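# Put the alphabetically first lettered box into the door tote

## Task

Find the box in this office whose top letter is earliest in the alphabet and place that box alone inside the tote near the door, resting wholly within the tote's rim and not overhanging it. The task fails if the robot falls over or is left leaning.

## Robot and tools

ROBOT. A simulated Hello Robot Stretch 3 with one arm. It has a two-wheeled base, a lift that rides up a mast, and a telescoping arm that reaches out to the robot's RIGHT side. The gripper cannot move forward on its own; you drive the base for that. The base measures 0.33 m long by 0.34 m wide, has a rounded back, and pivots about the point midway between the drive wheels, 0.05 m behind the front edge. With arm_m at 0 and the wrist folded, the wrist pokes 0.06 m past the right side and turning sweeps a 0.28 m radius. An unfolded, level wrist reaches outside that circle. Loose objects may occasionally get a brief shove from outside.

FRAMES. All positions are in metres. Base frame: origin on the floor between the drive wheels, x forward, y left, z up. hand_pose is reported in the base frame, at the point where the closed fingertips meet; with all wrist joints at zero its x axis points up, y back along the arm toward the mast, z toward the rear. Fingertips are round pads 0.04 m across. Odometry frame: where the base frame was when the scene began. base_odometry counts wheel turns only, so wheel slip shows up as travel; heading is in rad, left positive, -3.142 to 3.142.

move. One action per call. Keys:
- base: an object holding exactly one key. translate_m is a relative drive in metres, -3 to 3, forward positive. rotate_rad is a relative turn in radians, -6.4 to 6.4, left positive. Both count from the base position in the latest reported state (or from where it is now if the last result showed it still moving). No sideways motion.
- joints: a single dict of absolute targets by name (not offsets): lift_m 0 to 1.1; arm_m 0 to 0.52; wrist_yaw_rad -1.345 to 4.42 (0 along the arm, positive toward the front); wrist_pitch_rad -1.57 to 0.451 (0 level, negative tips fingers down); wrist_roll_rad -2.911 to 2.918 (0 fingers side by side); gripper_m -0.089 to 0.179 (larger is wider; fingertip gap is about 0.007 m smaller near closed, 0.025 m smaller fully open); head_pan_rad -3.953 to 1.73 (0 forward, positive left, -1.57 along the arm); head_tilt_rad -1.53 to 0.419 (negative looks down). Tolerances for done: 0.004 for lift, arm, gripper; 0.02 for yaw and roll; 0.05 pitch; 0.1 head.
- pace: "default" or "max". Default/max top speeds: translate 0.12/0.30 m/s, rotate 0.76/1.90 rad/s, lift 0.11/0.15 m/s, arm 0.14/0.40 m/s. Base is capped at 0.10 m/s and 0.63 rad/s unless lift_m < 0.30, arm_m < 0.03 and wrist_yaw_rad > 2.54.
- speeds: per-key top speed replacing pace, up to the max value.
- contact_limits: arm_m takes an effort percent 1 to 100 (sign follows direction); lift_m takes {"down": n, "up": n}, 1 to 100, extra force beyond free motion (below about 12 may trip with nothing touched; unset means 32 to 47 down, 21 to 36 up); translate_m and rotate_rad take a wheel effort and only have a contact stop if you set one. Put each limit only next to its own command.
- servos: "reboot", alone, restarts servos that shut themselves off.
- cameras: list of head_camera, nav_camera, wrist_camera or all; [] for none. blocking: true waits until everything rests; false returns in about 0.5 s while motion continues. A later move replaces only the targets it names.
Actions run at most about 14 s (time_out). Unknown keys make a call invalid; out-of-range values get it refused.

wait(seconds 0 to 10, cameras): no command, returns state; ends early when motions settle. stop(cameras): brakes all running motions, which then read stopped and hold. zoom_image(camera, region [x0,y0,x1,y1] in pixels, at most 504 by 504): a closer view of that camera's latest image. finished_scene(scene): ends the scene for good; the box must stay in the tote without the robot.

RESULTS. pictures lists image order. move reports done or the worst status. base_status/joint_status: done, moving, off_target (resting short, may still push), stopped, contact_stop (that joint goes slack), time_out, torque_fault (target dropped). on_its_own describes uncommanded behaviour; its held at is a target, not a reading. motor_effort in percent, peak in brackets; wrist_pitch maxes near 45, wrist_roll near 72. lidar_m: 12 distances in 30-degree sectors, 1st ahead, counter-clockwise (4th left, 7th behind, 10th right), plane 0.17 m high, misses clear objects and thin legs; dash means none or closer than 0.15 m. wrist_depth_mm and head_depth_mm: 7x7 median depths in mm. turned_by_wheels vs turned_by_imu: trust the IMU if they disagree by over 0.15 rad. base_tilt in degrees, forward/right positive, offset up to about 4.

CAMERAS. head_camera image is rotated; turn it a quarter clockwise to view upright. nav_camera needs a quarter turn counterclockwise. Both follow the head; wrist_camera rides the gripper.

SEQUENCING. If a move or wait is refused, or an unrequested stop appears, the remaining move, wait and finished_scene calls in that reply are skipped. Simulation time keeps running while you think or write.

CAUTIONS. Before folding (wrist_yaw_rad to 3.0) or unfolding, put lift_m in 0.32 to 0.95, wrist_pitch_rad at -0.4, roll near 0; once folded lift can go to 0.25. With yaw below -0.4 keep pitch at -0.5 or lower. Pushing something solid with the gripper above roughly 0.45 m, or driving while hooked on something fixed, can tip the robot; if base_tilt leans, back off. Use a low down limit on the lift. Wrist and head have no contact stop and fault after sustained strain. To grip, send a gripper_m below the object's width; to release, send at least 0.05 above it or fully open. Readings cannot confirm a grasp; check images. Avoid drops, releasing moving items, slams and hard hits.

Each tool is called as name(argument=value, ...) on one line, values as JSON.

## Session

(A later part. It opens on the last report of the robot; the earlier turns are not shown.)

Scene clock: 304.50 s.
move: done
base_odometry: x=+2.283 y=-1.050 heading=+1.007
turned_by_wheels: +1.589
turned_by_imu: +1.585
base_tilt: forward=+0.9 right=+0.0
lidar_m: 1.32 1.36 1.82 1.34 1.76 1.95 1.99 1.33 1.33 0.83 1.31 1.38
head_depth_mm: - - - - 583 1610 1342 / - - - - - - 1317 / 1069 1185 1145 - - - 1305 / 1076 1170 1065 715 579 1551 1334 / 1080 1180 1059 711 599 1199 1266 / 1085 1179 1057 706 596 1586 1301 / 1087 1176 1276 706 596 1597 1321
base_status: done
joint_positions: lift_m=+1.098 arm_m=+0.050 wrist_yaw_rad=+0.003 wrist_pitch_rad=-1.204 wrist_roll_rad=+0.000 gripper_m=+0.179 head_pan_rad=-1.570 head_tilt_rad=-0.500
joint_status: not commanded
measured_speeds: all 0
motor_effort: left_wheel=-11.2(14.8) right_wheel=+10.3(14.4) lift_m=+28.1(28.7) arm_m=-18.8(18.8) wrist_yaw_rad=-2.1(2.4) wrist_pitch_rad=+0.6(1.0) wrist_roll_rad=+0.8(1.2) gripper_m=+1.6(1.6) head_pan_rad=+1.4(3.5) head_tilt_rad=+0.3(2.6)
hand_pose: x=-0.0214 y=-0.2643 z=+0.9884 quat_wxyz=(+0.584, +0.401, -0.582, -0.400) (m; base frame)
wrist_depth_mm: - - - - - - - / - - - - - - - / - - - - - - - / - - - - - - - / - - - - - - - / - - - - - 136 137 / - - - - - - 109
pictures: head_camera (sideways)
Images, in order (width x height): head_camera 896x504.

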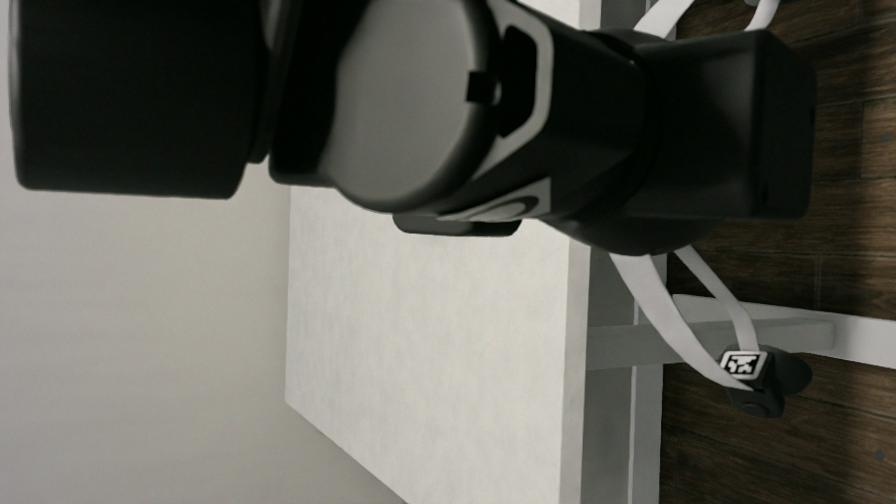

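move(joints={"arm_m": 0.33}, contact_limits={"arm_m": 40}, cameras=["wrist_camera"])

Scene clock: 310.10 s.
move: done
base_odometry: x=+2.283 y=-1.050 heading=+1.007
turned_by_wheels: +0.000
turned_by_imu: +0.001
base_tilt: forward=+0.9 right=-0.1
lidar_m: 1.32 1.36 1.82 1.34 1.76 1.95 1.99 1.33 1.33 0.83 1.31 1.39
head_depth_mm: 355 355 1079 722 582 1621 1339 / 353 358 1006 687 579 1605 1346 / 372 371 402 651 602 1606 1334 / 1078 1167 1060 682 601 1600 1336 / 1086 1168 1057 680 596 1216 1272 / 1085 1178 1055 708 595 1600 1334 / 1087 1182 1271 707 594 1596 1325
base_status: not commanded
joint_positions: lift_m=+1.098 arm_m=+0.330 wrist_yaw_rad=+0.003 wrist_pitch_rad=-1.204 wrist_roll_rad=+0.000 gripper_m=+0.179 head_pan_rad=-1.570 head_tilt_rad=-0.500
joint_status: all done
measured_speeds: all 0
motor_effort: left_wheel=-11.3(11.4) right_wheel=+10.2(10.7) lift_m=+27.4(27.9) arm_m=+20.0(23.1) wrist_yaw_rad=-2.1(2.5) wrist_pitch_rad=+0.3(1.0) wrist_roll_rad=+1.0(1.1) gripper_m=-0.1(1.2) head_pan_rad=+1.5(3.6) head_tilt_rad=+1.4(2.4)
contact_limits: arm_m 40 (drawing in: default 38, maximum 55; extending or still: default 47, maximum 70)
hand_pose: x=-0.0214 y=-0.5443 z=+0.9884 quat_wxyz=(+0.583, +0.402, -0.582, -0.400) (m; base frame)
wrist_depth_mm: 242 240 240 183 233 236 236 / 231 231 231 176 225 227 227 / 224 222 222 216 219 219 219 / 215 215 213 212 211 212 209 / 207 206 204 205 205 204 203 / 125 126 200 198 197 196 122 / 191 193 192 193 191 191 107
pictures: wrist_camera
Images, in order (width x height): wrist_camera 644x364.

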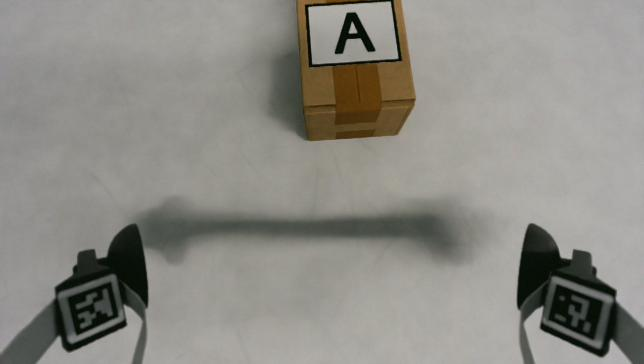

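move(base={"translate_m": -0.013}, joints={"lift_m": 1.068}, contact_limits={"lift_m": {"down": 15}}, cameras=["wrist_camera"])

Scene clock: 322.03 s.
move: done
base_odometry: x=+2.276 y=-1.061 heading=+1.007
turned_by_wheels: +0.000
turned_by_imu: +0.001
base_tilt: forward=+1.1 right=+0.0
lidar_m: 1.34 1.37 1.84 1.34 1.72 1.94 1.98 1.32 1.33 0.84 0.84 1.40
head_depth_mm: 1037 362 1005 723 582 1599 1347 / 1036 368 885 685 580 1596 1341 / 1063 380 407 627 602 1599 1343 / 1081 1165 1069 681 597 1594 1328 / 1074 1174 1065 709 599 1472 1279 / 1082 1179 1051 707 595 1552 1324 / 1091 1179 1255 710 596 1603 1331
base_status: done
joint_positions: lift_m=+1.068 arm_m=+0.330 wrist_yaw_rad=+0.003 wrist_pitch_rad=-1.204 wrist_roll_rad=+0.000 gripper_m=+0.179 head_pan_rad=-1.570 head_tilt_rad=-0.500
joint_status: all done
measured_speeds: all 0
motor_effort: left_wheel=-10.8(13.5) right_wheel=-0.1(5.6) lift_m=+20.6(24.4) arm_m=+1.6(6.2) wrist_yaw_rad=-2.1(2.3) wrist_pitch_rad=+0.8(0.9) wrist_roll_rad=+0.9(1.0) gripper_m=+0.4(1.0) head_pan_rad=+2.1(3.0) head_tilt_rad=+0.8(2.0)
contact_limits: arm_m 40 (drawing in: default 38, maximum 55; extending or still: default 47, maximum 70); lift_m down 15 (down: maximum 72; up: maximum 65)
hand_pose: x=-0.0214 y=-0.5443 z=+0.9588 quat_wxyz=(+0.583, +0.402, -0.582, -0.400) (m; base frame)
wrist_depth_mm: 208 207 205 147 202 205 203 / 199 198 198 146 194 195 195 / 192 190 191 187 188 188 188 / 185 185 183 182 182 182 180 / 177 177 177 177 176 175 174 / 116 169 171 170 170 168 122 / 165 164 165 164 164 163 109
pictures: wrist_camera
Images, in order (width x height): wrist_camera 644x364.

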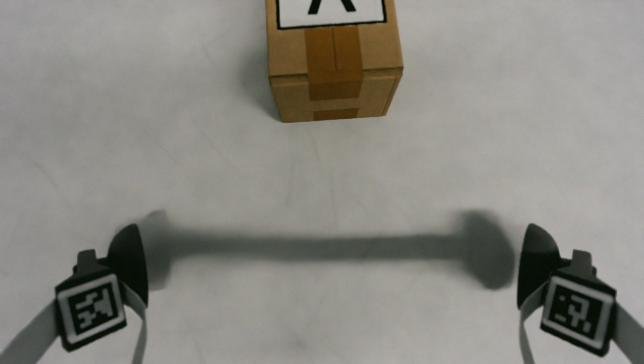

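move(joints={"arm_m": 0.448}, contact_limits={"arm_m": 40}, cameras=["wrist_camera", "head_camera"])

Scene clock: 326.73 s.
move: done
base_odometry: x=+2.276 y=-1.061 heading=+1.007
turned_by_wheels: +0.000
turned_by_imu: +0.001
base_tilt: forward=+1.0 right=-0.1
lidar_m: 1.34 1.37 1.83 1.34 1.72 1.94 1.98 1.31 1.34 0.83 0.84 1.40
head_depth_mm: 1037 1143 1073 720 582 1613 1348 / 498 469 1074 685 583 1614 1344 / 1057 485 529 654 602 1610 1329 / 1075 1162 1066 678 599 1614 1324 / 1083 1175 1059 709 599 1478 1270 / 1081 1176 1056 713 597 1556 1347 / 1090 1184 1259 710 595 1593 1338
base_status: not commanded
joint_positions: lift_m=+1.068 arm_m=+0.448 wrist_yaw_rad=+0.003 wrist_pitch_rad=-1.204 wrist_roll_rad=+0.000 gripper_m=+0.179 head_pan_rad=-1.570 head_tilt_rad=-0.500
joint_status: all done
measured_speeds: all 0
motor_effort: left_wheel=-10.9(11.0) right_wheel=+0.0(0.7) lift_m=+25.9(25.9) arm_m=+21.1(23.1) wrist_yaw_rad=-2.0(2.3) wrist_pitch_rad=+0.7(1.0) wrist_roll_rad=+0.8(1.0) gripper_m=-0.1(1.2) head_pan_rad=+1.9(3.3) head_tilt_rad=+0.3(2.1)
contact_limits: arm_m 40 (drawing in: default 38, maximum 55; extending or still: default 47, maximum 70); lift_m down 15 (down: maximum 72; up: maximum 65)
hand_pose: x=-0.0214 y=-0.6622 z=+0.9588 quat_wxyz=(+0.583, +0.402, -0.582, -0.400) (m; base frame)
wrist_depth_mm: 207 206 205 204 203 204 203 / 199 198 197 197 196 195 195 / 190 191 190 189 188 187 187 / 183 184 181 131 181 181 180 / 178 177 175 126 173 175 174 / 116 140 170 123 124 168 122 / 163 164 163 119 160 163 109
pictures: head_camera (sideways), wrist_camera
Images, in order (width x height): head_camera 896x504, wrist_camera 644x364.

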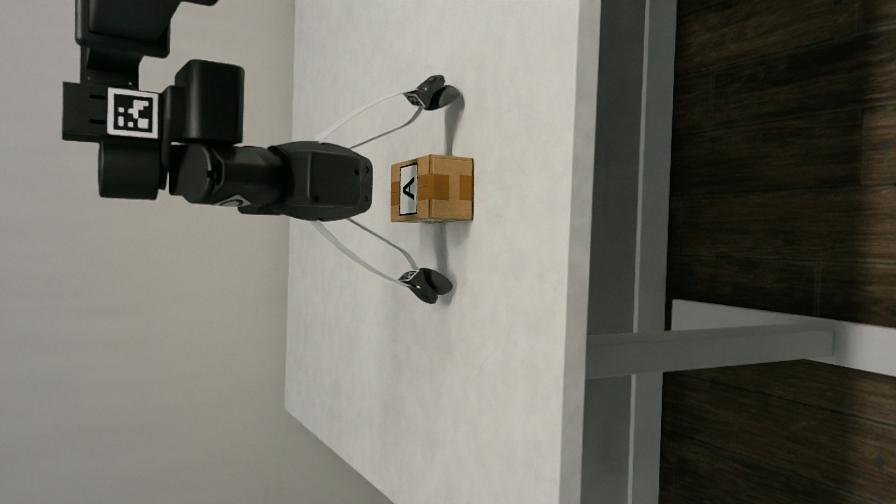

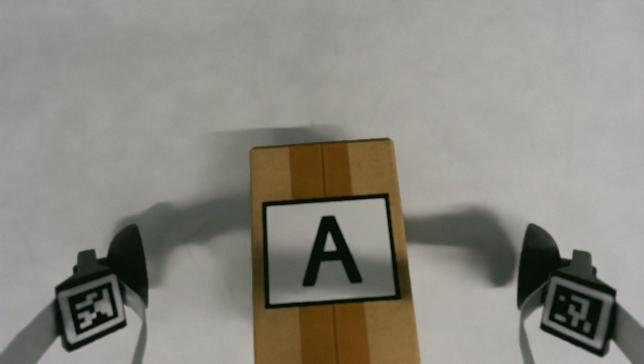

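move(joints={"gripper_m": 0.02}, cameras=["wrist_camera", "head_camera"])

Scene clock: 330.77 s.
move: done
base_odometry: x=+2.276 y=-1.061 heading=+1.007
turned_by_wheels: +0.000
turned_by_imu: +0.001
base_tilt: forward=+0.8 right=-0.1
lidar_m: 1.34 1.37 1.84 1.34 1.72 1.94 1.98 1.32 1.34 0.83 0.84 1.40
head_depth_mm: 1032 1146 1077 721 582 1607 1346 / 498 469 1076 691 583 1586 1351 / 1058 483 532 654 602 1607 1342 / 1076 1172 1065 687 599 1589 1328 / 1080 1177 1058 713 597 1465 1279 / 1082 1178 1060 709 599 1556 1330 / 1088 1187 1261 706 594 1585 1336
base_status: not commanded
joint_positions: lift_m=+1.068 arm_m=+0.448 wrist_yaw_rad=+0.003 wrist_pitch_rad=-1.188 wrist_roll_rad=+0.000 gripper_m=+0.021 head_pan_rad=-1.570 head_tilt_rad=-0.500
joint_status: all done
measured_speeds: all 0
motor_effort: left_wheel=-10.1(10.9) right_wheel=-0.2(0.5) lift_m=+8.0(30.7) arm_m=+19.4(20.4) wrist_yaw_rad=-1.8(2.4) wrist_pitch_rad=-2.4(2.8) wrist_roll_rad=+1.0(1.1) gripper_m=-24.3(97.9) head_pan_rad=+1.3(3.1) head_tilt_rad=+0.8(2.0)
contact_limits: arm_m 40 (drawing in: default 38, maximum 55; extending or still: default 47, maximum 70); lift_m down 15 (down: maximum 72; up: maximum 65)
hand_pose: x=-0.0214 y=-0.6663 z=+0.9601 quat_wxyz=(+0.587, +0.397, -0.585, -0.395) (m; base frame)
wrist_depth_mm: 218 215 215 212 212 211 210 / 206 206 204 203 203 201 200 / 197 196 196 195 194 193 191 / 188 189 187 136 185 185 185 / 182 181 157 131 150 179 178 / 176 175 125 126 126 172 172 / 169 165 165 121 122 165 165
pictures: head_camera (sideways), wrist_camera
Images, in order (width x height): head_camera 896x504, wrist_camera 644x364.

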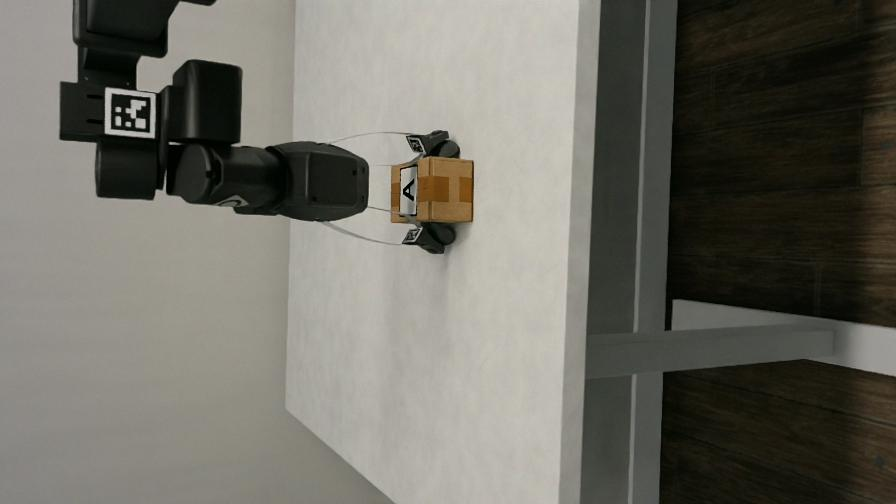

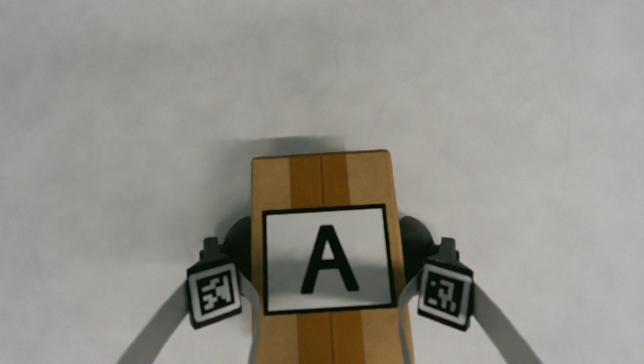

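move(joints={"lift_m": 1.1}, cameras=["wrist_camera", "head_camera"])

Scene clock: 334.00 s.
move: done
base_odometry: x=+2.276 y=-1.061 heading=+1.007
turned_by_wheels: +0.000
turned_by_imu: +0.000
base_tilt: forward=+0.9 right=-0.1
lidar_m: 1.34 1.38 1.83 1.34 1.72 1.94 1.98 1.32 1.33 0.84 0.84 1.40
head_depth_mm: 429 1159 1081 722 583 1611 1346 / 452 467 1071 718 580 1599 1345 / 1038 478 555 653 602 1598 1339 / 1077 1168 1059 680 599 1607 1346 / 1085 1171 1060 711 599 1472 1286 / 1079 1171 1058 707 596 1560 1331 / 1080 1179 1261 708 595 1599 1334
base_status: not commanded
joint_positions: lift_m=+1.098 arm_m=+0.448 wrist_yaw_rad=+0.003 wrist_pitch_rad=-1.204 wrist_roll_rad=+0.000 gripper_m=+0.024 head_pan_rad=-1.570 head_tilt_rad=-0.500
joint_status: all done
joint sent to its limit — lift_m, upper limit.
measured_speeds: all 0
motor_effort: left_wheel=-9.9(10.1) right_wheel=+0.6(0.6) lift_m=+31.0(32.0) arm_m=+17.5(18.1) wrist_yaw_rad=-2.2(2.3) wrist_pitch_rad=+0.6(3.1) wrist_roll_rad=+0.9(1.0) gripper_m=-11.6(12.9) head_pan_rad=+2.5(3.2) head_tilt_rad=+0.4(1.7)
contact_limits: arm_m 40 (drawing in: default 38, maximum 55; extending or still: default 47, maximum 70)
hand_pose: x=-0.0214 y=-0.6622 z=+0.9884 quat_wxyz=(+0.583, +0.402, -0.582, -0.400) (m; base frame)
wrist_depth_mm: 240 240 238 238 237 239 234 / 231 230 230 229 227 227 225 / 222 222 221 220 220 218 216 / 214 213 212 143 209 211 211 / 207 206 205 138 155 204 202 / 199 199 130 134 130 196 195 / 193 190 190 129 188 189 189
pictures: head_camera (sideways), wrist_camera
Images, in order (width x height): head_camera 896x504, wrist_camera 644x364.

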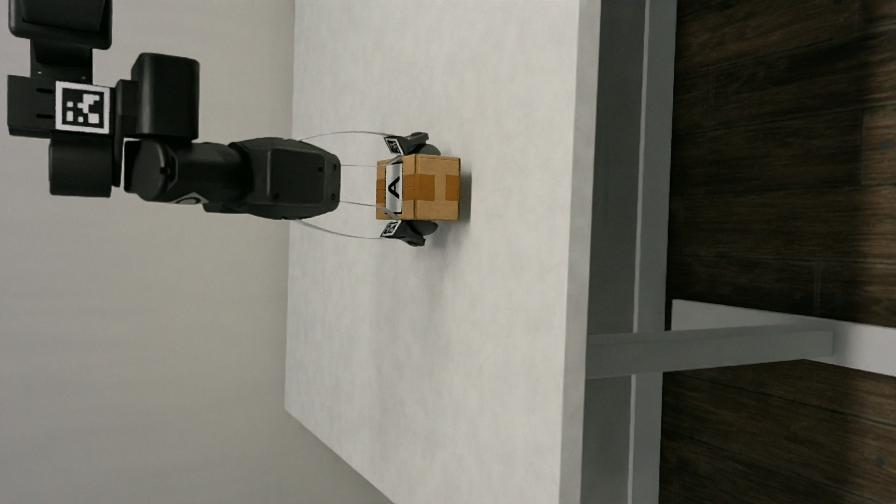

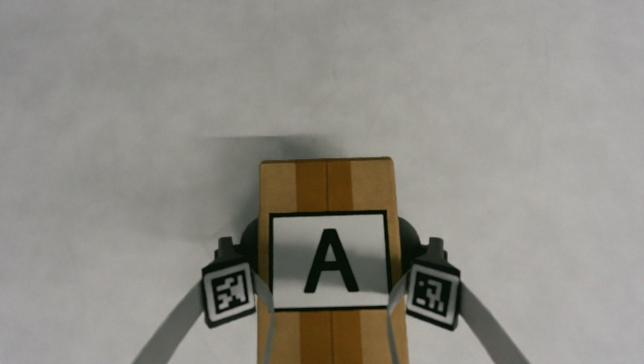

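move(joints={"arm_m": 0.0, "head_pan_rad": -0.3, "head_tilt_rad": -0.35}, cameras=[])

move(base={"rotate_rad": 1.105}, cameras=[])

move(base={"translate_m": 1.3}, joints={"lift_m": 0.5})

Scene clock: 352.80 s.
move: done
base_odometry: x=+2.276 y=-1.061 heading=+1.007
turned_by_wheels: +0.000
turned_by_imu: +0.001
base_tilt: forward=+1.1 right=-0.1
lidar_m: 1.33 1.37 1.84 1.34 1.72 1.94 1.98 1.31 1.33 0.84 0.84 1.40
head_depth_mm: 1284 1368 1454 1583 1715 1828 1512 / 1239 1331 1407 1522 1656 1753 1512 / 1216 1283 1385 1479 1603 1695 1501 / 1188 1250 1343 1428 1546 1672 1499 / 1144 1215 1289 1379 1483 1633 1505 / 1120 1184 1259 1336 1459 1553 1500 / 1086 1154 1224 1284 1396 1512 1493
base_status: not commanded
joint_positions: lift_m=+1.098 arm_m=+0.002 wrist_yaw_rad=+0.003 wrist_pitch_rad=-1.206 wrist_roll_rad=+0.000 gripper_m=+0.024 head_pan_rad=-0.298 head_tilt_rad=-0.350
joint_status: all done
joint sent to its limit — arm_m, lower limit.
measured_speeds: all 0
motor_effort: left_wheel=-9.9(10.2) right_wheel=+0.1(0.9) lift_m=+30.2(31.4) arm_m=-19.9(22.4) wrist_yaw_rad=-2.1(2.5) wrist_pitch_rad=+0.8(1.2) wrist_roll_rad=+0.8(1.1) gripper_m=-11.4(13.1) head_pan_rad=-3.1(4.5) head_tilt_rad=+3.6(5.8)
hand_pose: x=-0.0214 y=-0.2157 z=+0.9883 quat_wxyz=(+0.583, +0.402, -0.581, -0.400) (m; base frame)
wrist_depth_mm: - - - - - - - / - - - - - - - / - - - - - - - / - - - 143 - - - / - - 160 138 154 - - / - - 130 133 130 - - / - - - 129 130 - -
pictures: none
No camera images: "cameras" was empty.

Scene clock: 355.67 s.
move: done
base_odometry: x=+2.276 y=-1.061 heading=+2.112
turned_by_wheels: +1.104
turned_by_imu: +1.100
base_tilt: forward=+1.1 right=-0.2
lidar_m: 1.34 1.39 1.39 1.93 2.45 1.32 1.32 0.84 1.32 1.38 1.34 1.39
head_depth_mm: 1311 1364 1425 1495 1572 1651 1512 / 1416 1482 1552 1624 1733 1783 1502 / 1553 1619 1701 1813 1912 1860 1494 / 1692 1809 1904 2033 2141 1849 1492 / 1882 2024 2169 2308 2325 1880 1500 / 2090 2264 2458 2680 2475 1845 1491 / 2390 2570 2823 3055 2464 1859 1487
base_status: done
joint_positions: lift_m=+1.098 arm_m=+0.002 wrist_yaw_rad=+0.003 wrist_pitch_rad=-1.206 wrist_roll_rad=+0.000 gripper_m=+0.024 head_pan_rad=-0.300 head_tilt_rad=-0.350
joint_status: not commanded
measured_speeds: all 0
motor_effort: left_wheel=-10.3(15.6) right_wheel=+12.1(13.8) lift_m=+30.0(30.8) arm_m=-20.3(20.6) wrist_yaw_rad=-1.6(2.7) wrist_pitch_rad=+0.9(1.3) wrist_roll_rad=+0.8(1.1) gripper_m=-11.7(13.1) head_pan_rad=-2.2(4.6) head_tilt_rad=+3.9(4.9)
hand_pose: x=-0.0214 y=-0.2157 z=+0.9883 quat_wxyz=(+0.583, +0.402, -0.581, -0.400) (m; base frame)
wrist_depth_mm: - - - - - - - / - - - - - - - / - - - - - - - / - - - 143 - - - / - - 160 138 155 - - / - - 130 134 131 - - / - - - 130 131 - -
pictures: none
No camera images: "cameras" was empty.

Scene clock: 369.77 s.
move: done
base_odometry: x=+1.607 y=+0.054 heading=+2.112
turned_by_wheels: +0.000
turned_by_imu: +0.000
base_tilt: forward=+0.9 right=-0.3
lidar_m: 1.01 2.36 0.36 0.31 1.15 2.93 2.48 1.99 0.99 0.73 0.70 0.73
head_depth_mm: 669 695 728 767 801 843 899 / 725 755 794 837 883 941 998 / 792 829 871 921 984 1045 1119 / 867 918 972 1036 1104 1190 1281 / 961 1023 1091 1176 1267 1368 1419 / 1076 1145 1230 1336 1465 1576 1487 / 1195 1305 1415 1561 1742 1770 1478
base_status: done
joint_positions: lift_m=+0.500 arm_m=+0.002 wrist_yaw_rad=+0.003 wrist_pitch_rad=-1.206 wrist_roll_rad=+0.000 gripper_m=+0.024 head_pan_rad=-0.300 head_tilt_rad=-0.350
joint_status: all done
measured_speeds: all 0
motor_effort: left_wheel=+4.5(12.2) right_wheel=+6.1(18.6) lift_m=+22.3(26.7) arm_m=-17.8(20.5) wrist_yaw_rad=-2.2(2.7) wrist_pitch_rad=+0.8(1.4) wrist_roll_rad=+0.8(1.2) gripper_m=-11.9(13.2) head_pan_rad=-2.4(4.4) head_tilt_rad=+2.7(5.0)
hand_pose: x=-0.0214 y=-0.2157 z=+0.3908 quat_wxyz=(+0.583, +0.402, -0.581, -0.400) (m; base frame)
wrist_depth_mm: - - 628 622 631 637 630 / 611 616 605 606 608 597 598 / 599 586 589 587 579 576 576 / 569 576 558 143 558 554 561 / 557 542 160 137 154 539 541 / 533 528 130 133 130 525 517 / 517 509 508 129 129 500 504
pictures: head_camera (sideways), nav_camera (sideways), wrist_camera
Images, in order (width x height): head_camera 896x504, nav_camera 672x504, wrist_camera 644x364.

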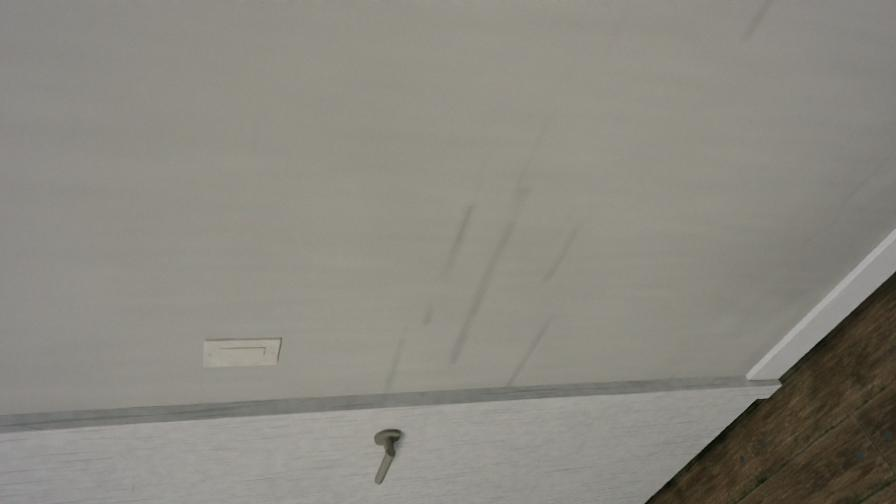

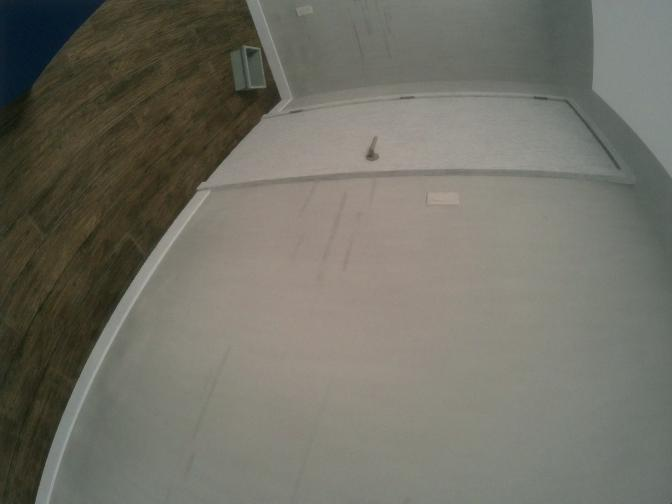

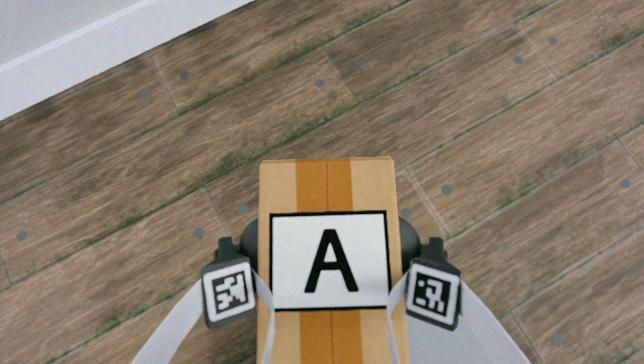

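move(base={"translate_m": 0.3}, cameras=[])

move(base={"rotate_rad": 0.75}, joints={"head_pan_rad": -0.5, "head_tilt_rad": -0.5})

Scene clock: 379.60 s.
move: done
base_odometry: x=+1.452 y=+0.311 heading=+2.112
turned_by_wheels: +0.000
turned_by_imu: +0.000
base_tilt: forward=+0.8 right=-0.1
lidar_m: 0.80 2.10 2.18 0.42 0.41 3.17 2.28 2.11 0.79 0.58 0.56 0.58
head_depth_mm: 522 544 568 596 626 661 699 / 563 589 619 653 688 732 775 / 615 647 682 719 765 815 874 / 676 713 757 801 865 924 997 / 750 796 847 917 986 1073 1175 / 833 887 952 1031 1112 1214 1344 / 922 1002 1097 1189 1345 1511 1491
base_status: done
joint_positions: lift_m=+0.500 arm_m=+0.002 wrist_yaw_rad=+0.003 wrist_pitch_rad=-1.206 wrist_roll_rad=+0.000 gripper_m=+0.024 head_pan_rad=-0.300 head_tilt_rad=-0.350
joint_status: not commanded
measured_speeds: all 0
motor_effort: left_wheel=+6.2(12.0) right_wheel=+4.0(14.1) lift_m=+23.1(23.3) arm_m=-16.2(17.4) wrist_yaw_rad=-2.1(2.4) wrist_pitch_rad=+0.8(1.2) wrist_roll_rad=+0.8(1.1) gripper_m=-11.2(13.4) head_pan_rad=-2.8(4.5) head_tilt_rad=+2.3(4.4)
hand_pose: x=-0.0214 y=-0.2157 z=+0.3908 quat_wxyz=(+0.583, +0.402, -0.581, -0.400) (m; base frame)
wrist_depth_mm: - - - 620 635 630 633 / - - 605 611 600 607 601 / 508 586 585 583 586 590 581 / 559 568 570 143 564 560 554 / 556 548 159 138 155 536 540 / 534 537 130 133 130 528 521 / 517 506 501 130 - 509 503
pictures: none
No camera images: "cameras" was empty.

Scene clock: 381.90 s.
move: done
base_odometry: x=+1.452 y=+0.311 heading=+2.861
turned_by_wheels: +0.749
turned_by_imu: +0.748
base_tilt: forward=+1.1 right=-0.2
lidar_m: 2.09 0.47 0.40 0.40 2.84 2.28 1.20 0.66 0.56 0.56 0.64 1.02
head_depth_mm: 971 1001 1021 1066 1128 1184 1222 / 1199 1234 1288 1338 1403 1465 1347 / 1520 1632 1706 1811 1866 1607 1345 / 1844 1981 2194 2337 2010 1595 1340 / 1794 1922 2148 2322 1928 1598 1325 / 1763 1907 2115 2282 1973 1590 1330 / 1732 1872 2063 2210 1987 1586 1342
base_status: done
joint_positions: lift_m=+0.500 arm_m=+0.002 wrist_yaw_rad=+0.003 wrist_pitch_rad=-1.206 wrist_roll_rad=+0.000 gripper_m=+0.024 head_pan_rad=-0.505 head_tilt_rad=-0.499
joint_status: all done
measured_speeds: all 0
motor_effort: left_wheel=-10.9(13.8) right_wheel=+9.9(15.9) lift_m=+23.4(23.5) arm_m=-19.2(19.4) wrist_yaw_rad=-1.9(2.5) wrist_pitch_rad=+1.0(1.2) wrist_roll_rad=+0.8(1.0) gripper_m=-12.0(13.1) head_pan_rad=+1.7(4.5) head_tilt_rad=-2.6(3.9)
hand_pose: x=-0.0214 y=-0.2157 z=+0.3908 quat_wxyz=(+0.583, +0.402, -0.581, -0.400) (m; base frame)
wrist_depth_mm: 641 626 - - - - - / 616 615 603 605 600 - - / 600 592 581 592 586 572 562 / 573 571 567 143 557 564 565 / 552 548 160 138 154 550 539 / 530 530 130 133 130 519 521 / 517 502 506 130 129 504 508
pictures: head_camera (sideways), nav_camera (sideways), wrist_camera
Images, in order (width x height): head_camera 896x504, nav_camera 672x504, wrist_camera 644x364.

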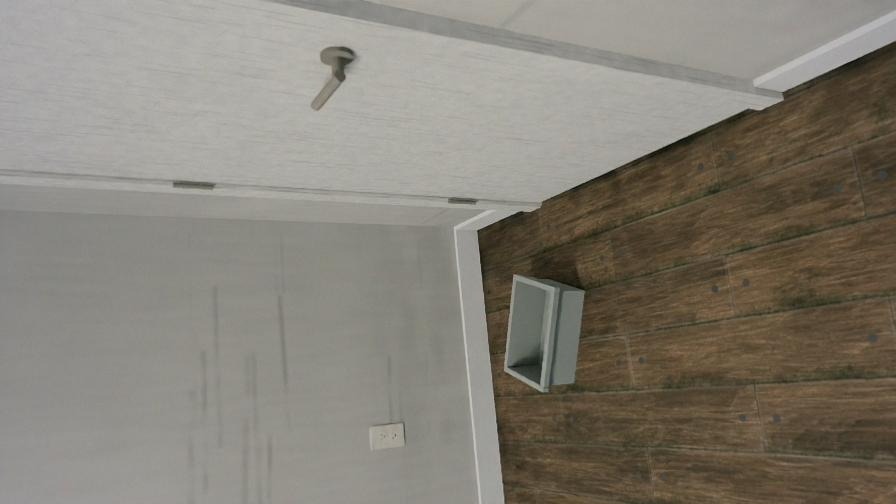

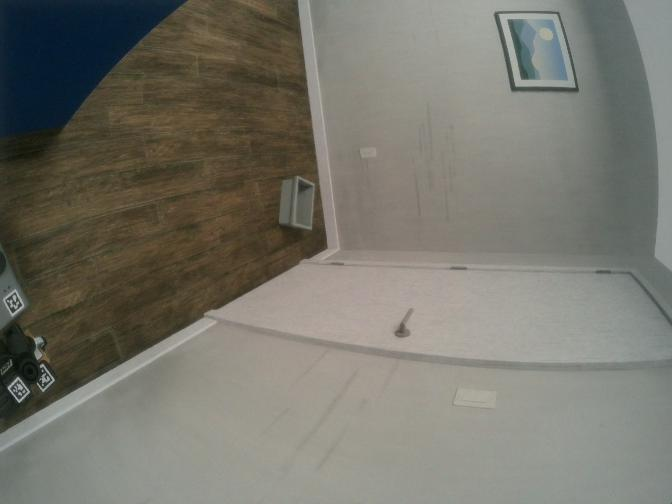

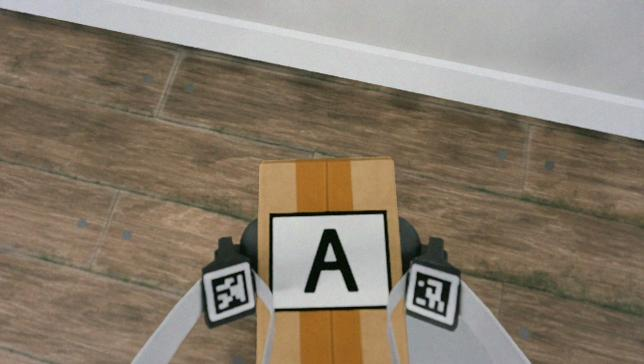

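zoom_image(camera="head_camera", region=[460, 250, 620, 410])

Scaled by 3.150 from the camera's 896x504 image, which has a finer 1280x720 frame.

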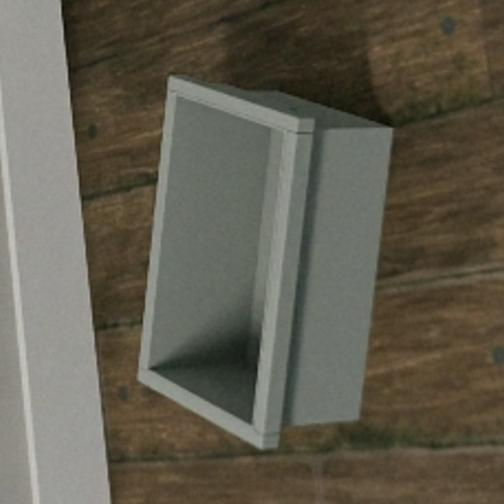

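move(base={"rotate_rad": -0.25}, cameras=[])

move(base={"translate_m": 1.235}, joints={"head_pan_rad": -1.57, "head_tilt_rad": -0.9}, cameras=[])

move(base={"rotate_rad": 1.159})

Scene clock: 409.07 s.
move: done
base_odometry: x=+1.452 y=+0.311 heading=+2.612
turned_by_wheels: -0.249
turned_by_imu: -0.248
base_tilt: forward=+1.0 right=-0.3
lidar_m: 2.01 2.16 0.42 0.40 3.30 2.77 2.28 0.81 0.58 0.56 0.58 0.78
head_depth_mm: 684 716 753 800 844 896 960 / 781 820 868 930 992 1071 1158 / 862 928 1000 1094 1192 1314 1311 / 1028 1112 1199 1326 1483 1528 1342 / 1263 1384 1561 1740 1858 1597 1336 / 1692 1903 2097 2334 1980 1597 1330 / 1785 1883 2035 2284 1878 1600 1331
base_status: done
joint_positions: lift_m=+0.500 arm_m=+0.002 wrist_yaw_rad=+0.003 wrist_pitch_rad=-1.206 wrist_roll_rad=+0.000 gripper_m=+0.024 head_pan_rad=-0.500 head_tilt_rad=-0.500
joint_status: not commanded
measured_speeds: all 0
motor_effort: left_wheel=+10.9(15.0) right_wheel=-11.2(13.8) lift_m=+23.5(24.0) arm_m=-19.3(20.4) wrist_yaw_rad=-1.4(2.3) wrist_pitch_rad=+0.7(1.2) wrist_roll_rad=+0.8(1.1) gripper_m=-12.6(13.1) head_pan_rad=+3.1(4.7) head_tilt_rad=-1.7(3.8)
hand_pose: x=-0.0214 y=-0.2157 z=+0.3908 quat_wxyz=(+0.583, +0.402, -0.581, -0.400) (m; base frame)
wrist_depth_mm: - - - - - - - / 613 604 608 606 616 597 611 / 592 606 590 583 579 579 576 / 570 570 570 143 562 564 563 / 548 545 160 138 154 536 543 / 531 535 130 133 130 525 522 / 514 504 511 130 129 510 500
pictures: none
No camera images: "cameras" was empty.

Scene clock: 422.53 s.
move: done
base_odometry: x=+0.386 y=+0.935 heading=+2.612
turned_by_wheels: +0.000
turned_by_imu: +0.000
base_tilt: forward=+0.9 right=-0.1
lidar_m: 0.87 0.91 1.21 2.83 1.24 0.96 2.28 0.78 0.54 0.51 0.53 0.70
head_depth_mm: 446 515 611 753 988 1226 1135 / 448 519 615 758 989 1233 491 / 450 519 620 769 1004 1238 513 / 452 524 625 772 1010 1237 949 / 454 527 628 779 1028 1245 1137 / 455 530 633 784 1039 1266 1139 / 459 533 637 793 1049 1260 1118
base_status: done
joint_positions: lift_m=+0.500 arm_m=+0.002 wrist_yaw_rad=+0.003 wrist_pitch_rad=-1.206 wrist_roll_rad=+0.000 gripper_m=+0.024 head_pan_rad=-1.570 head_tilt_rad=-0.900
joint_status: all done
measured_speeds: all 0
motor_effort: left_wheel=+12.4(17.7) right_wheel=-1.5(6.6) lift_m=+25.3(25.6) arm_m=-16.5(19.9) wrist_yaw_rad=-1.8(2.7) wrist_pitch_rad=+0.9(1.3) wrist_roll_rad=+0.9(1.1) gripper_m=-11.9(13.6) head_pan_rad=+2.3(5.3) head_tilt_rad=-0.2(6.7)
hand_pose: x=-0.0214 y=-0.2157 z=+0.3908 quat_wxyz=(+0.583, +0.402, -0.581, -0.400) (m; base frame)
wrist_depth_mm: - - - - - 443 - / - - 602 - - 597 588 / 582 599 596 585 583 579 575 / 560 571 567 143 559 560 554 / 552 539 160 138 155 533 546 / - 534 130 133 130 520 523 / - 507 502 129 129 506 508
pictures: none
No camera images: "cameras" was empty.

Scene clock: 425.47 s.
move: done
base_odometry: x=+0.386 y=+0.935 heading=-2.513
turned_by_wheels: +1.158
turned_by_imu: +1.155
base_tilt: forward=+0.9 right=-0.3
lidar_m: 1.35 2.58 1.13 0.96 1.61 0.70 0.53 0.52 0.54 0.83 0.88 0.93
head_depth_mm: 776 840 902 962 1100 1204 1135 / 885 997 1111 1250 1360 1258 489 / 890 1036 1252 1519 1412 1239 513 / 854 992 1178 1458 1422 1250 954 / 822 950 1129 1354 1420 1250 1137 / 796 903 1070 1297 1426 1238 1132 / 771 876 1022 1221 1392 1259 1132
base_status: done
joint_positions: lift_m=+0.500 arm_m=+0.002 wrist_yaw_rad=+0.003 wrist_pitch_rad=-1.206 wrist_roll_rad=+0.000 gripper_m=+0.024 head_pan_rad=-1.570 head_tilt_rad=-0.900
joint_status: not commanded
measured_speeds: all 0
motor_effort: left_wheel=-10.6(13.8) right_wheel=+10.4(15.3) lift_m=+25.5(25.7) arm_m=-19.7(20.8) wrist_yaw_rad=-2.3(2.4) wrist_pitch_rad=+0.9(1.3) wrist_roll_rad=+1.0(1.1) gripper_m=-11.4(12.9) head_pan_rad=+3.4(4.2) head_tilt_rad=-0.7(1.3)
hand_pose: x=-0.0214 y=-0.2157 z=+0.3908 quat_wxyz=(+0.583, +0.402, -0.581, -0.400) (m; base frame)
wrist_depth_mm: 646 632 642 630 630 532 - / 610 614 - 485 614 537 - / 597 586 - - 586 582 498 / 569 569 565 143 560 557 486 / 550 550 160 139 154 542 513 / 535 525 130 133 130 521 516 / 517 514 515 130 129 506 512
pictures: head_camera (sideways), nav_camera (sideways), wrist_camera
Images, in order (width x height): head_camera 896x504, nav_camera 672x504, wrist_camera 644x364.

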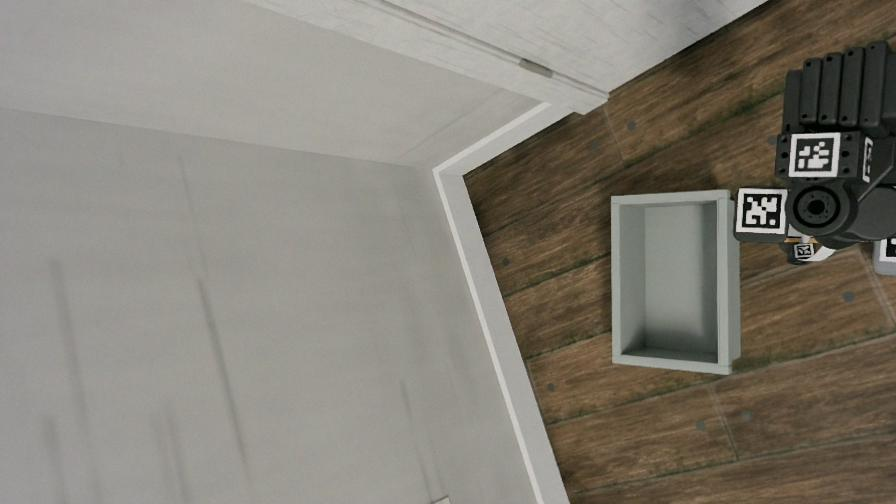

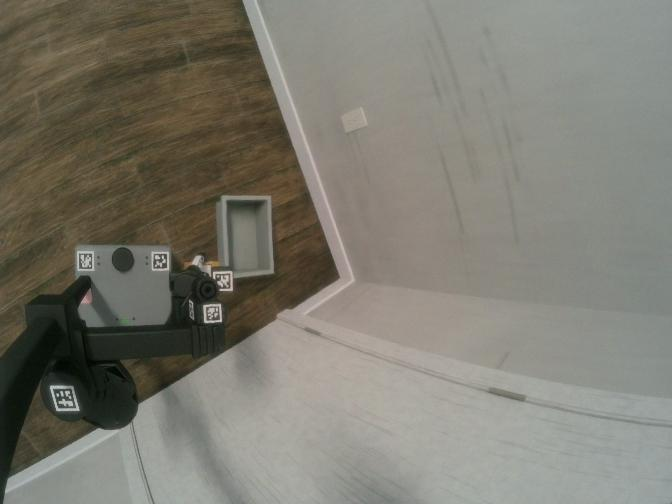

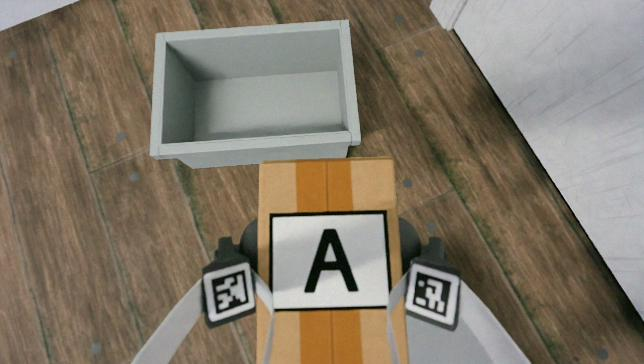

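move(base={"translate_m": 0.11}, joints={"arm_m": 0.25}, cameras=["wrist_camera"])

Scene clock: 444.37 s.
move: done
base_odometry: x=+0.297 y=+0.870 heading=-2.513
turned_by_wheels: +0.000
turned_by_imu: +0.001
base_tilt: forward=+0.9 right=-0.1
lidar_m: 1.28 2.54 1.20 0.96 1.91 0.83 0.63 0.61 0.65 0.84 0.83 0.88
head_depth_mm: 898 993 1091 1211 1303 1260 1120 / 878 1031 1235 1457 649 559 506 / 836 980 1177 1456 673 1260 1138 / 808 938 1113 1378 1385 1253 1142 / 777 894 1056 1294 1421 1241 1130 / 751 859 1004 1215 1389 1268 1136 / 723 826 956 1146 1371 1258 1142
base_status: done
joint_positions: lift_m=+0.500 arm_m=+0.250 wrist_yaw_rad=+0.003 wrist_pitch_rad=-1.206 wrist_roll_rad=+0.000 gripper_m=+0.024 head_pan_rad=-1.570 head_tilt_rad=-0.900
joint_status: all done
measured_speeds: all 0
motor_effort: left_wheel=+1.7(7.1) right_wheel=+9.2(13.5) lift_m=+26.3(26.5) arm_m=+21.2(23.3) wrist_yaw_rad=-1.7(2.4) wrist_pitch_rad=+1.1(1.3) wrist_roll_rad=+0.8(1.1) gripper_m=-12.4(13.2) head_pan_rad=+2.4(3.7) head_tilt_rad=-1.2(2.0)
hand_pose: x=-0.0214 y=-0.4638 z=+0.3907 quat_wxyz=(+0.583, +0.402, -0.581, -0.401) (m; base frame)
wrist_depth_mm: - - - 614 619 - 344 / - - 603 606 601 588 374 / 590 594 586 583 579 576 463 / 565 575 571 143 552 560 491 / 546 548 429 138 148 540 498 / 540 531 130 133 130 523 515 / 518 503 507 129 131 511 504
pictures: wrist_camera
Images, in order (width x height): wrist_camera 644x364.

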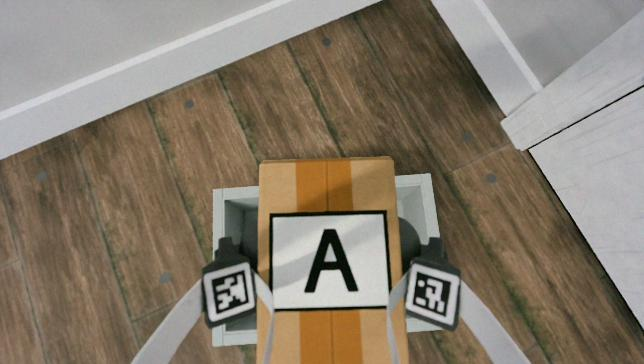

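move(joints={"lift_m": 0.18}, contact_limits={"lift_m": {"down": 20}}, cameras=["wrist_camera", "head_camera"])

move(joints={"lift_m": 0.125}, speeds={"lift_m": 0.03}, contact_limits={"lift_m": {"down": 13}}, cameras=["wrist_camera", "head_camera"])

Scene clock: 451.37 s.
move: done
base_odometry: x=+0.297 y=+0.870 heading=-2.513
turned_by_wheels: +0.000
turned_by_imu: +0.001
base_tilt: forward=+0.9 right=-0.2
lidar_m: 1.28 2.53 1.19 0.96 1.91 0.84 0.62 0.61 0.66 0.84 0.83 0.88
head_depth_mm: 893 991 1104 1210 1305 1251 1128 / 878 1032 1232 1454 1405 1230 1122 / 841 978 1184 1471 1434 925 1100 / 807 937 1115 1382 1421 1240 1133 / 778 896 1057 1291 1418 1236 1130 / 749 860 1012 1220 1391 1252 1138 / 726 826 961 1145 1372 1269 1138
base_status: not commanded
joint_positions: lift_m=+0.180 arm_m=+0.250 wrist_yaw_rad=+0.003 wrist_pitch_rad=-1.206 wrist_roll_rad=+0.000 gripper_m=+0.024 head_pan_rad=-1.570 head_tilt_rad=-0.900
joint_status: all done
measured_speeds: all 0
motor_effort: left_wheel=+1.4(1.8) right_wheel=+9.3(9.6) lift_m=+22.2(24.4) arm_m=+20.5(21.3) wrist_yaw_rad=-1.7(2.8) wrist_pitch_rad=+1.0(1.4) wrist_roll_rad=+0.9(1.1) gripper_m=-12.3(13.1) head_pan_rad=+1.5(3.5) head_tilt_rad=-1.4(2.5)
contact_limits: lift_m down 20 (down: maximum 72; up: maximum 65)
hand_pose: x=-0.0214 y=-0.4638 z=+0.0707 quat_wxyz=(+0.583, +0.402, -0.581, -0.401) (m; base frame)
wrist_depth_mm: 280 280 281 142 143 143 145 / 150 153 167 165 168 179 - / - 200 216 217 223 218 - / - - - 143 142 - - / - - 141 138 139 - - / - - 130 133 130 - - / - - - 130 129 - -
pictures: head_camera (sideways), wrist_camera
Images, in order (width x height): head_camera 896x504, wrist_camera 644x364.

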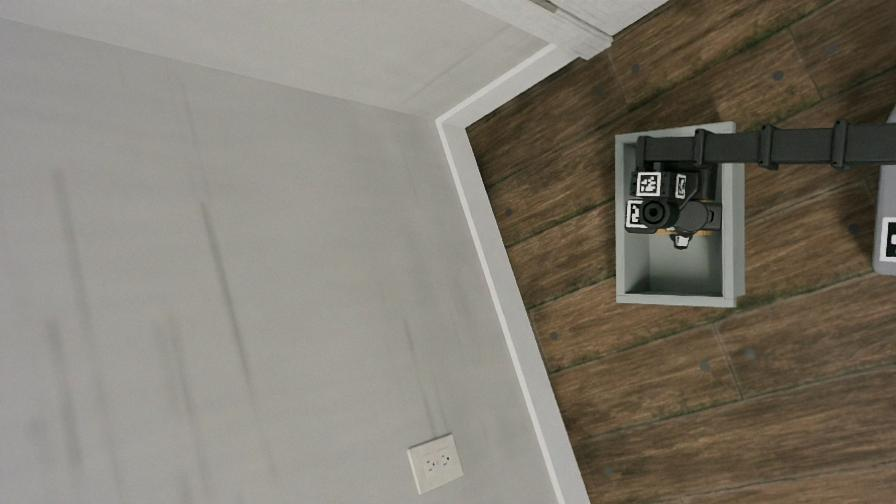

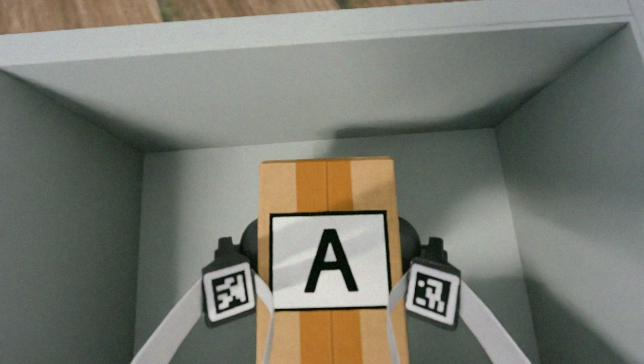

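Scene clock: 453.60 s.
move: contact_stop
base_odometry: x=+0.297 y=+0.870 heading=-2.513
turned_by_wheels: +0.000
turned_by_imu: +0.000
base_tilt: forward=+1.0 right=-0.1
lidar_m: 1.28 2.53 1.19 0.96 1.90 0.84 0.63 0.61 0.65 0.85 0.83 0.88
head_depth_mm: 893 995 1094 1209 1309 1265 1134 / 878 1025 1243 1444 1411 1244 1112 / 837 979 1179 1486 1433 958 1101 / 806 937 1111 1378 1412 1237 1123 / 778 894 1054 1299 1424 1241 1130 / 752 858 1002 1222 1393 1258 1137 / 726 824 963 1150 1371 1266 1135
base_status: not commanded
joint_positions: lift_m=+0.129 arm_m=+0.250 wrist_yaw_rad=+0.002 wrist_pitch_rad=-1.200 wrist_roll_rad=+0.000 gripper_m=+0.024 head_pan_rad=-1.570 head_tilt_rad=-0.900
joint_status: lift_m contact_stop (moved -0.051 of -0.055)
measured_speeds: all 0
on_its_own: lift_m is slack since a contact_stop
motor_effort: left_wheel=+1.6(1.7) right_wheel=+7.3(9.7) lift_m=+25.0(25.0) arm_m=+20.2(21.0) wrist_yaw_rad=-1.7(2.6) wrist_pitch_rad=+0.2(1.4) wrist_roll_rad=+0.6(1.1) gripper_m=-12.0(13.3) head_pan_rad=+0.6(3.3) head_tilt_rad=-2.8(2.8)
contact_limits: lift_m down 13 (down: maximum 72; up: maximum 65)
hand_pose: x=-0.0215 y=-0.4652 z=+0.0200 quat_wxyz=(+0.584, +0.400, -0.583, -0.399) (m; base frame)
wrist_depth_mm: - 119 127 127 130 134 138 / 147 151 157 161 167 175 - / - 191 197 197 197 197 - / - 194 193 142 190 190 - / - 187 186 136 150 184 - / - 181 131 131 130 178 178 / - 106 173 127 170 170 171
pictures: head_camera (sideways), wrist_camera
Images, in order (width x height): head_camera 896x504, wrist_camera 644x364.

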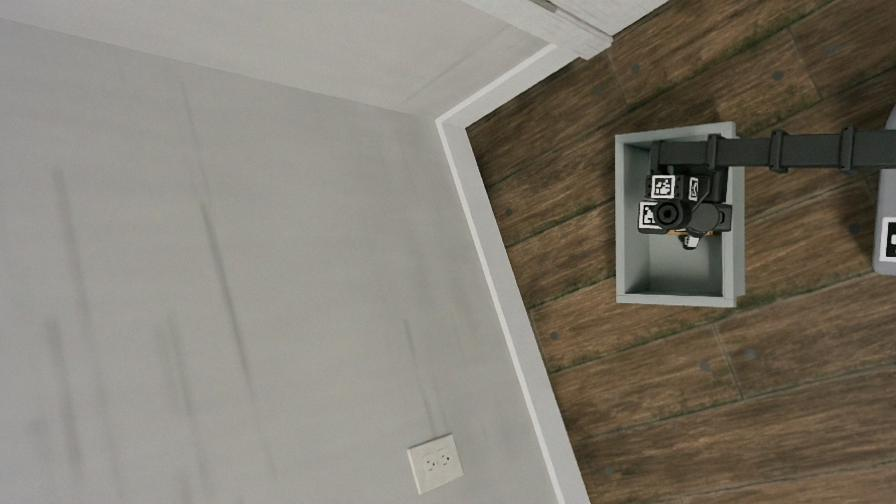

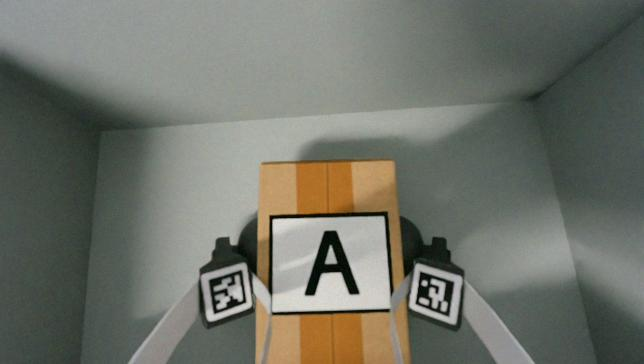

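move(joints={"gripper_m": 0.115}, cameras=["wrist_camera"])

move(joints={"lift_m": 0.5}, cameras=["wrist_camera", "head_camera"])

Scene clock: 457.83 s.
move: done
base_odometry: x=+0.297 y=+0.870 heading=-2.513
turned_by_wheels: +0.000
turned_by_imu: +0.001
base_tilt: forward=+0.9 right=-0.1
lidar_m: 1.28 2.54 1.19 0.96 1.91 0.84 0.62 0.61 0.65 0.84 0.83 0.88
head_depth_mm: 900 995 1095 1203 1305 1258 1129 / 878 1030 1234 1453 1419 1241 1116 / 840 981 1181 1480 1416 961 1105 / 809 937 1109 1379 1422 1231 1134 / 777 893 1063 1295 1410 1240 1138 / 749 859 1007 1212 1390 1268 1129 / 725 824 964 1142 1367 1258 1134
base_status: not commanded
joint_positions: lift_m=+0.129 arm_m=+0.250 wrist_yaw_rad=+0.002 wrist_pitch_rad=-1.201 wrist_roll_rad=+0.000 gripper_m=+0.115 head_pan_rad=-1.570 head_tilt_rad=-0.900
joint_status: all done
measured_speeds: all 0
on_its_own: lift_m is slack since a contact_stop
motor_effort: left_wheel=+1.5(1.7) right_wheel=+7.5(7.9) lift_m=+25.2(25.9) arm_m=+19.4(20.1) wrist_yaw_rad=-1.8(2.1) wrist_pitch_rad=+0.2(0.3) wrist_roll_rad=+0.7(1.1) gripper_m=-0.1(85.6) head_pan_rad=+1.6(3.1) head_tilt_rad=-1.4(3.0)
contact_limits: lift_m down 13 (down: maximum 72; up: maximum 65)
hand_pose: x=-0.0215 y=-0.4650 z=+0.0200 quat_wxyz=(+0.584, +0.401, -0.582, -0.399) (m; base frame)
wrist_depth_mm: - 120 124 128 131 135 139 / 148 152 163 162 169 176 - / - 192 197 196 197 196 - / - 193 192 141 189 190 - / - 186 185 135 181 184 - / - 125 133 131 133 124 177 / - 171 170 126 170 123 171
pictures: wrist_camera
Images, in order (width x height): wrist_camera 644x364.

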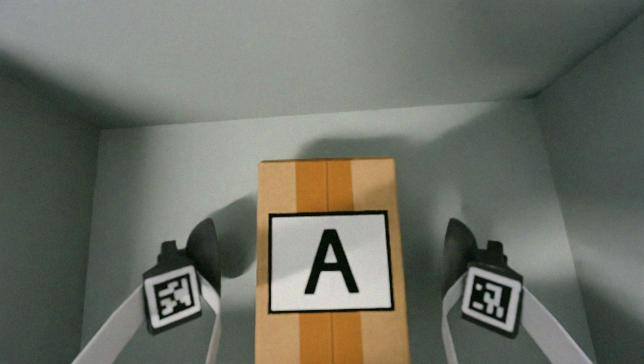

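Scene clock: 462.03 s.
move: done
base_odometry: x=+0.297 y=+0.870 heading=-2.513
turned_by_wheels: +0.000
turned_by_imu: +0.001
base_tilt: forward=+0.8 right=+0.0
lidar_m: 1.28 2.52 1.19 0.96 1.91 0.83 0.63 0.61 0.65 0.84 0.83 0.88
head_depth_mm: 893 990 1090 1209 1297 1250 1114 / 874 1029 1241 1445 646 558 504 / 840 981 1177 1466 675 1240 1135 / 808 938 1123 1379 1399 1241 1132 / 779 896 1057 1299 1407 1241 1132 / 749 856 1011 1222 1398 1259 1133 / 723 825 960 1146 1368 1267 1134
base_status: not commanded
joint_positions: lift_m=+0.500 arm_m=+0.250 wrist_yaw_rad=+0.002 wrist_pitch_rad=-1.203 wrist_roll_rad=+0.000 gripper_m=+0.115 head_pan_rad=-1.570 head_tilt_rad=-0.900
joint_status: all done
measured_speeds: all 0
motor_effort: left_wheel=+1.6(1.7) right_wheel=+7.7(7.9) lift_m=+30.0(32.9) arm_m=+18.7(19.5) wrist_yaw_rad=-1.6(2.0) wrist_pitch_rad=+0.4(0.7) wrist_roll_rad=+0.8(1.0) gripper_m=+0.2(1.4) head_pan_rad=+1.6(3.2) head_tilt_rad=-3.3(4.0)
hand_pose: x=-0.0215 y=-0.4647 z=+0.3910 quat_wxyz=(+0.584, +0.401, -0.582, -0.400) (m; base frame)
wrist_depth_mm: - - - 626 635 - 344 / - 526 613 612 606 598 371 / 584 592 587 591 584 581 469 / 570 563 567 571 559 565 489 / 543 548 435 - - 542 507 / 534 125 131 481 - 124 518 / 519 125 502 501 506 504 509
pictures: head_camera (sideways), wrist_camera
Images, in order (width x height): head_camera 896x504, wrist_camera 644x364.

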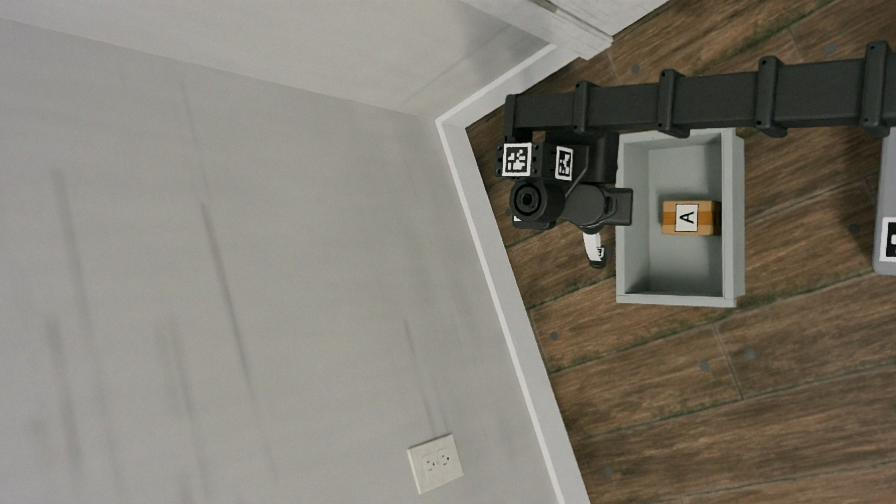

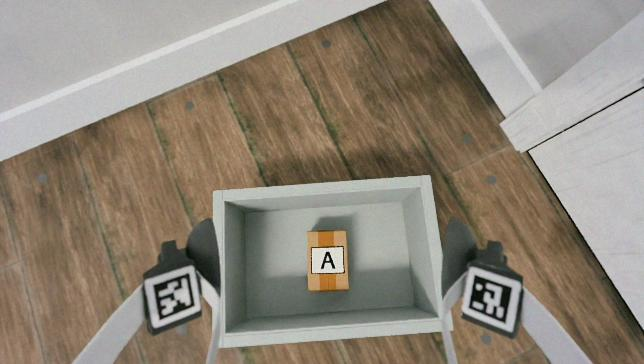

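finished_scene(scene=1)

The scene is finished: the task was done.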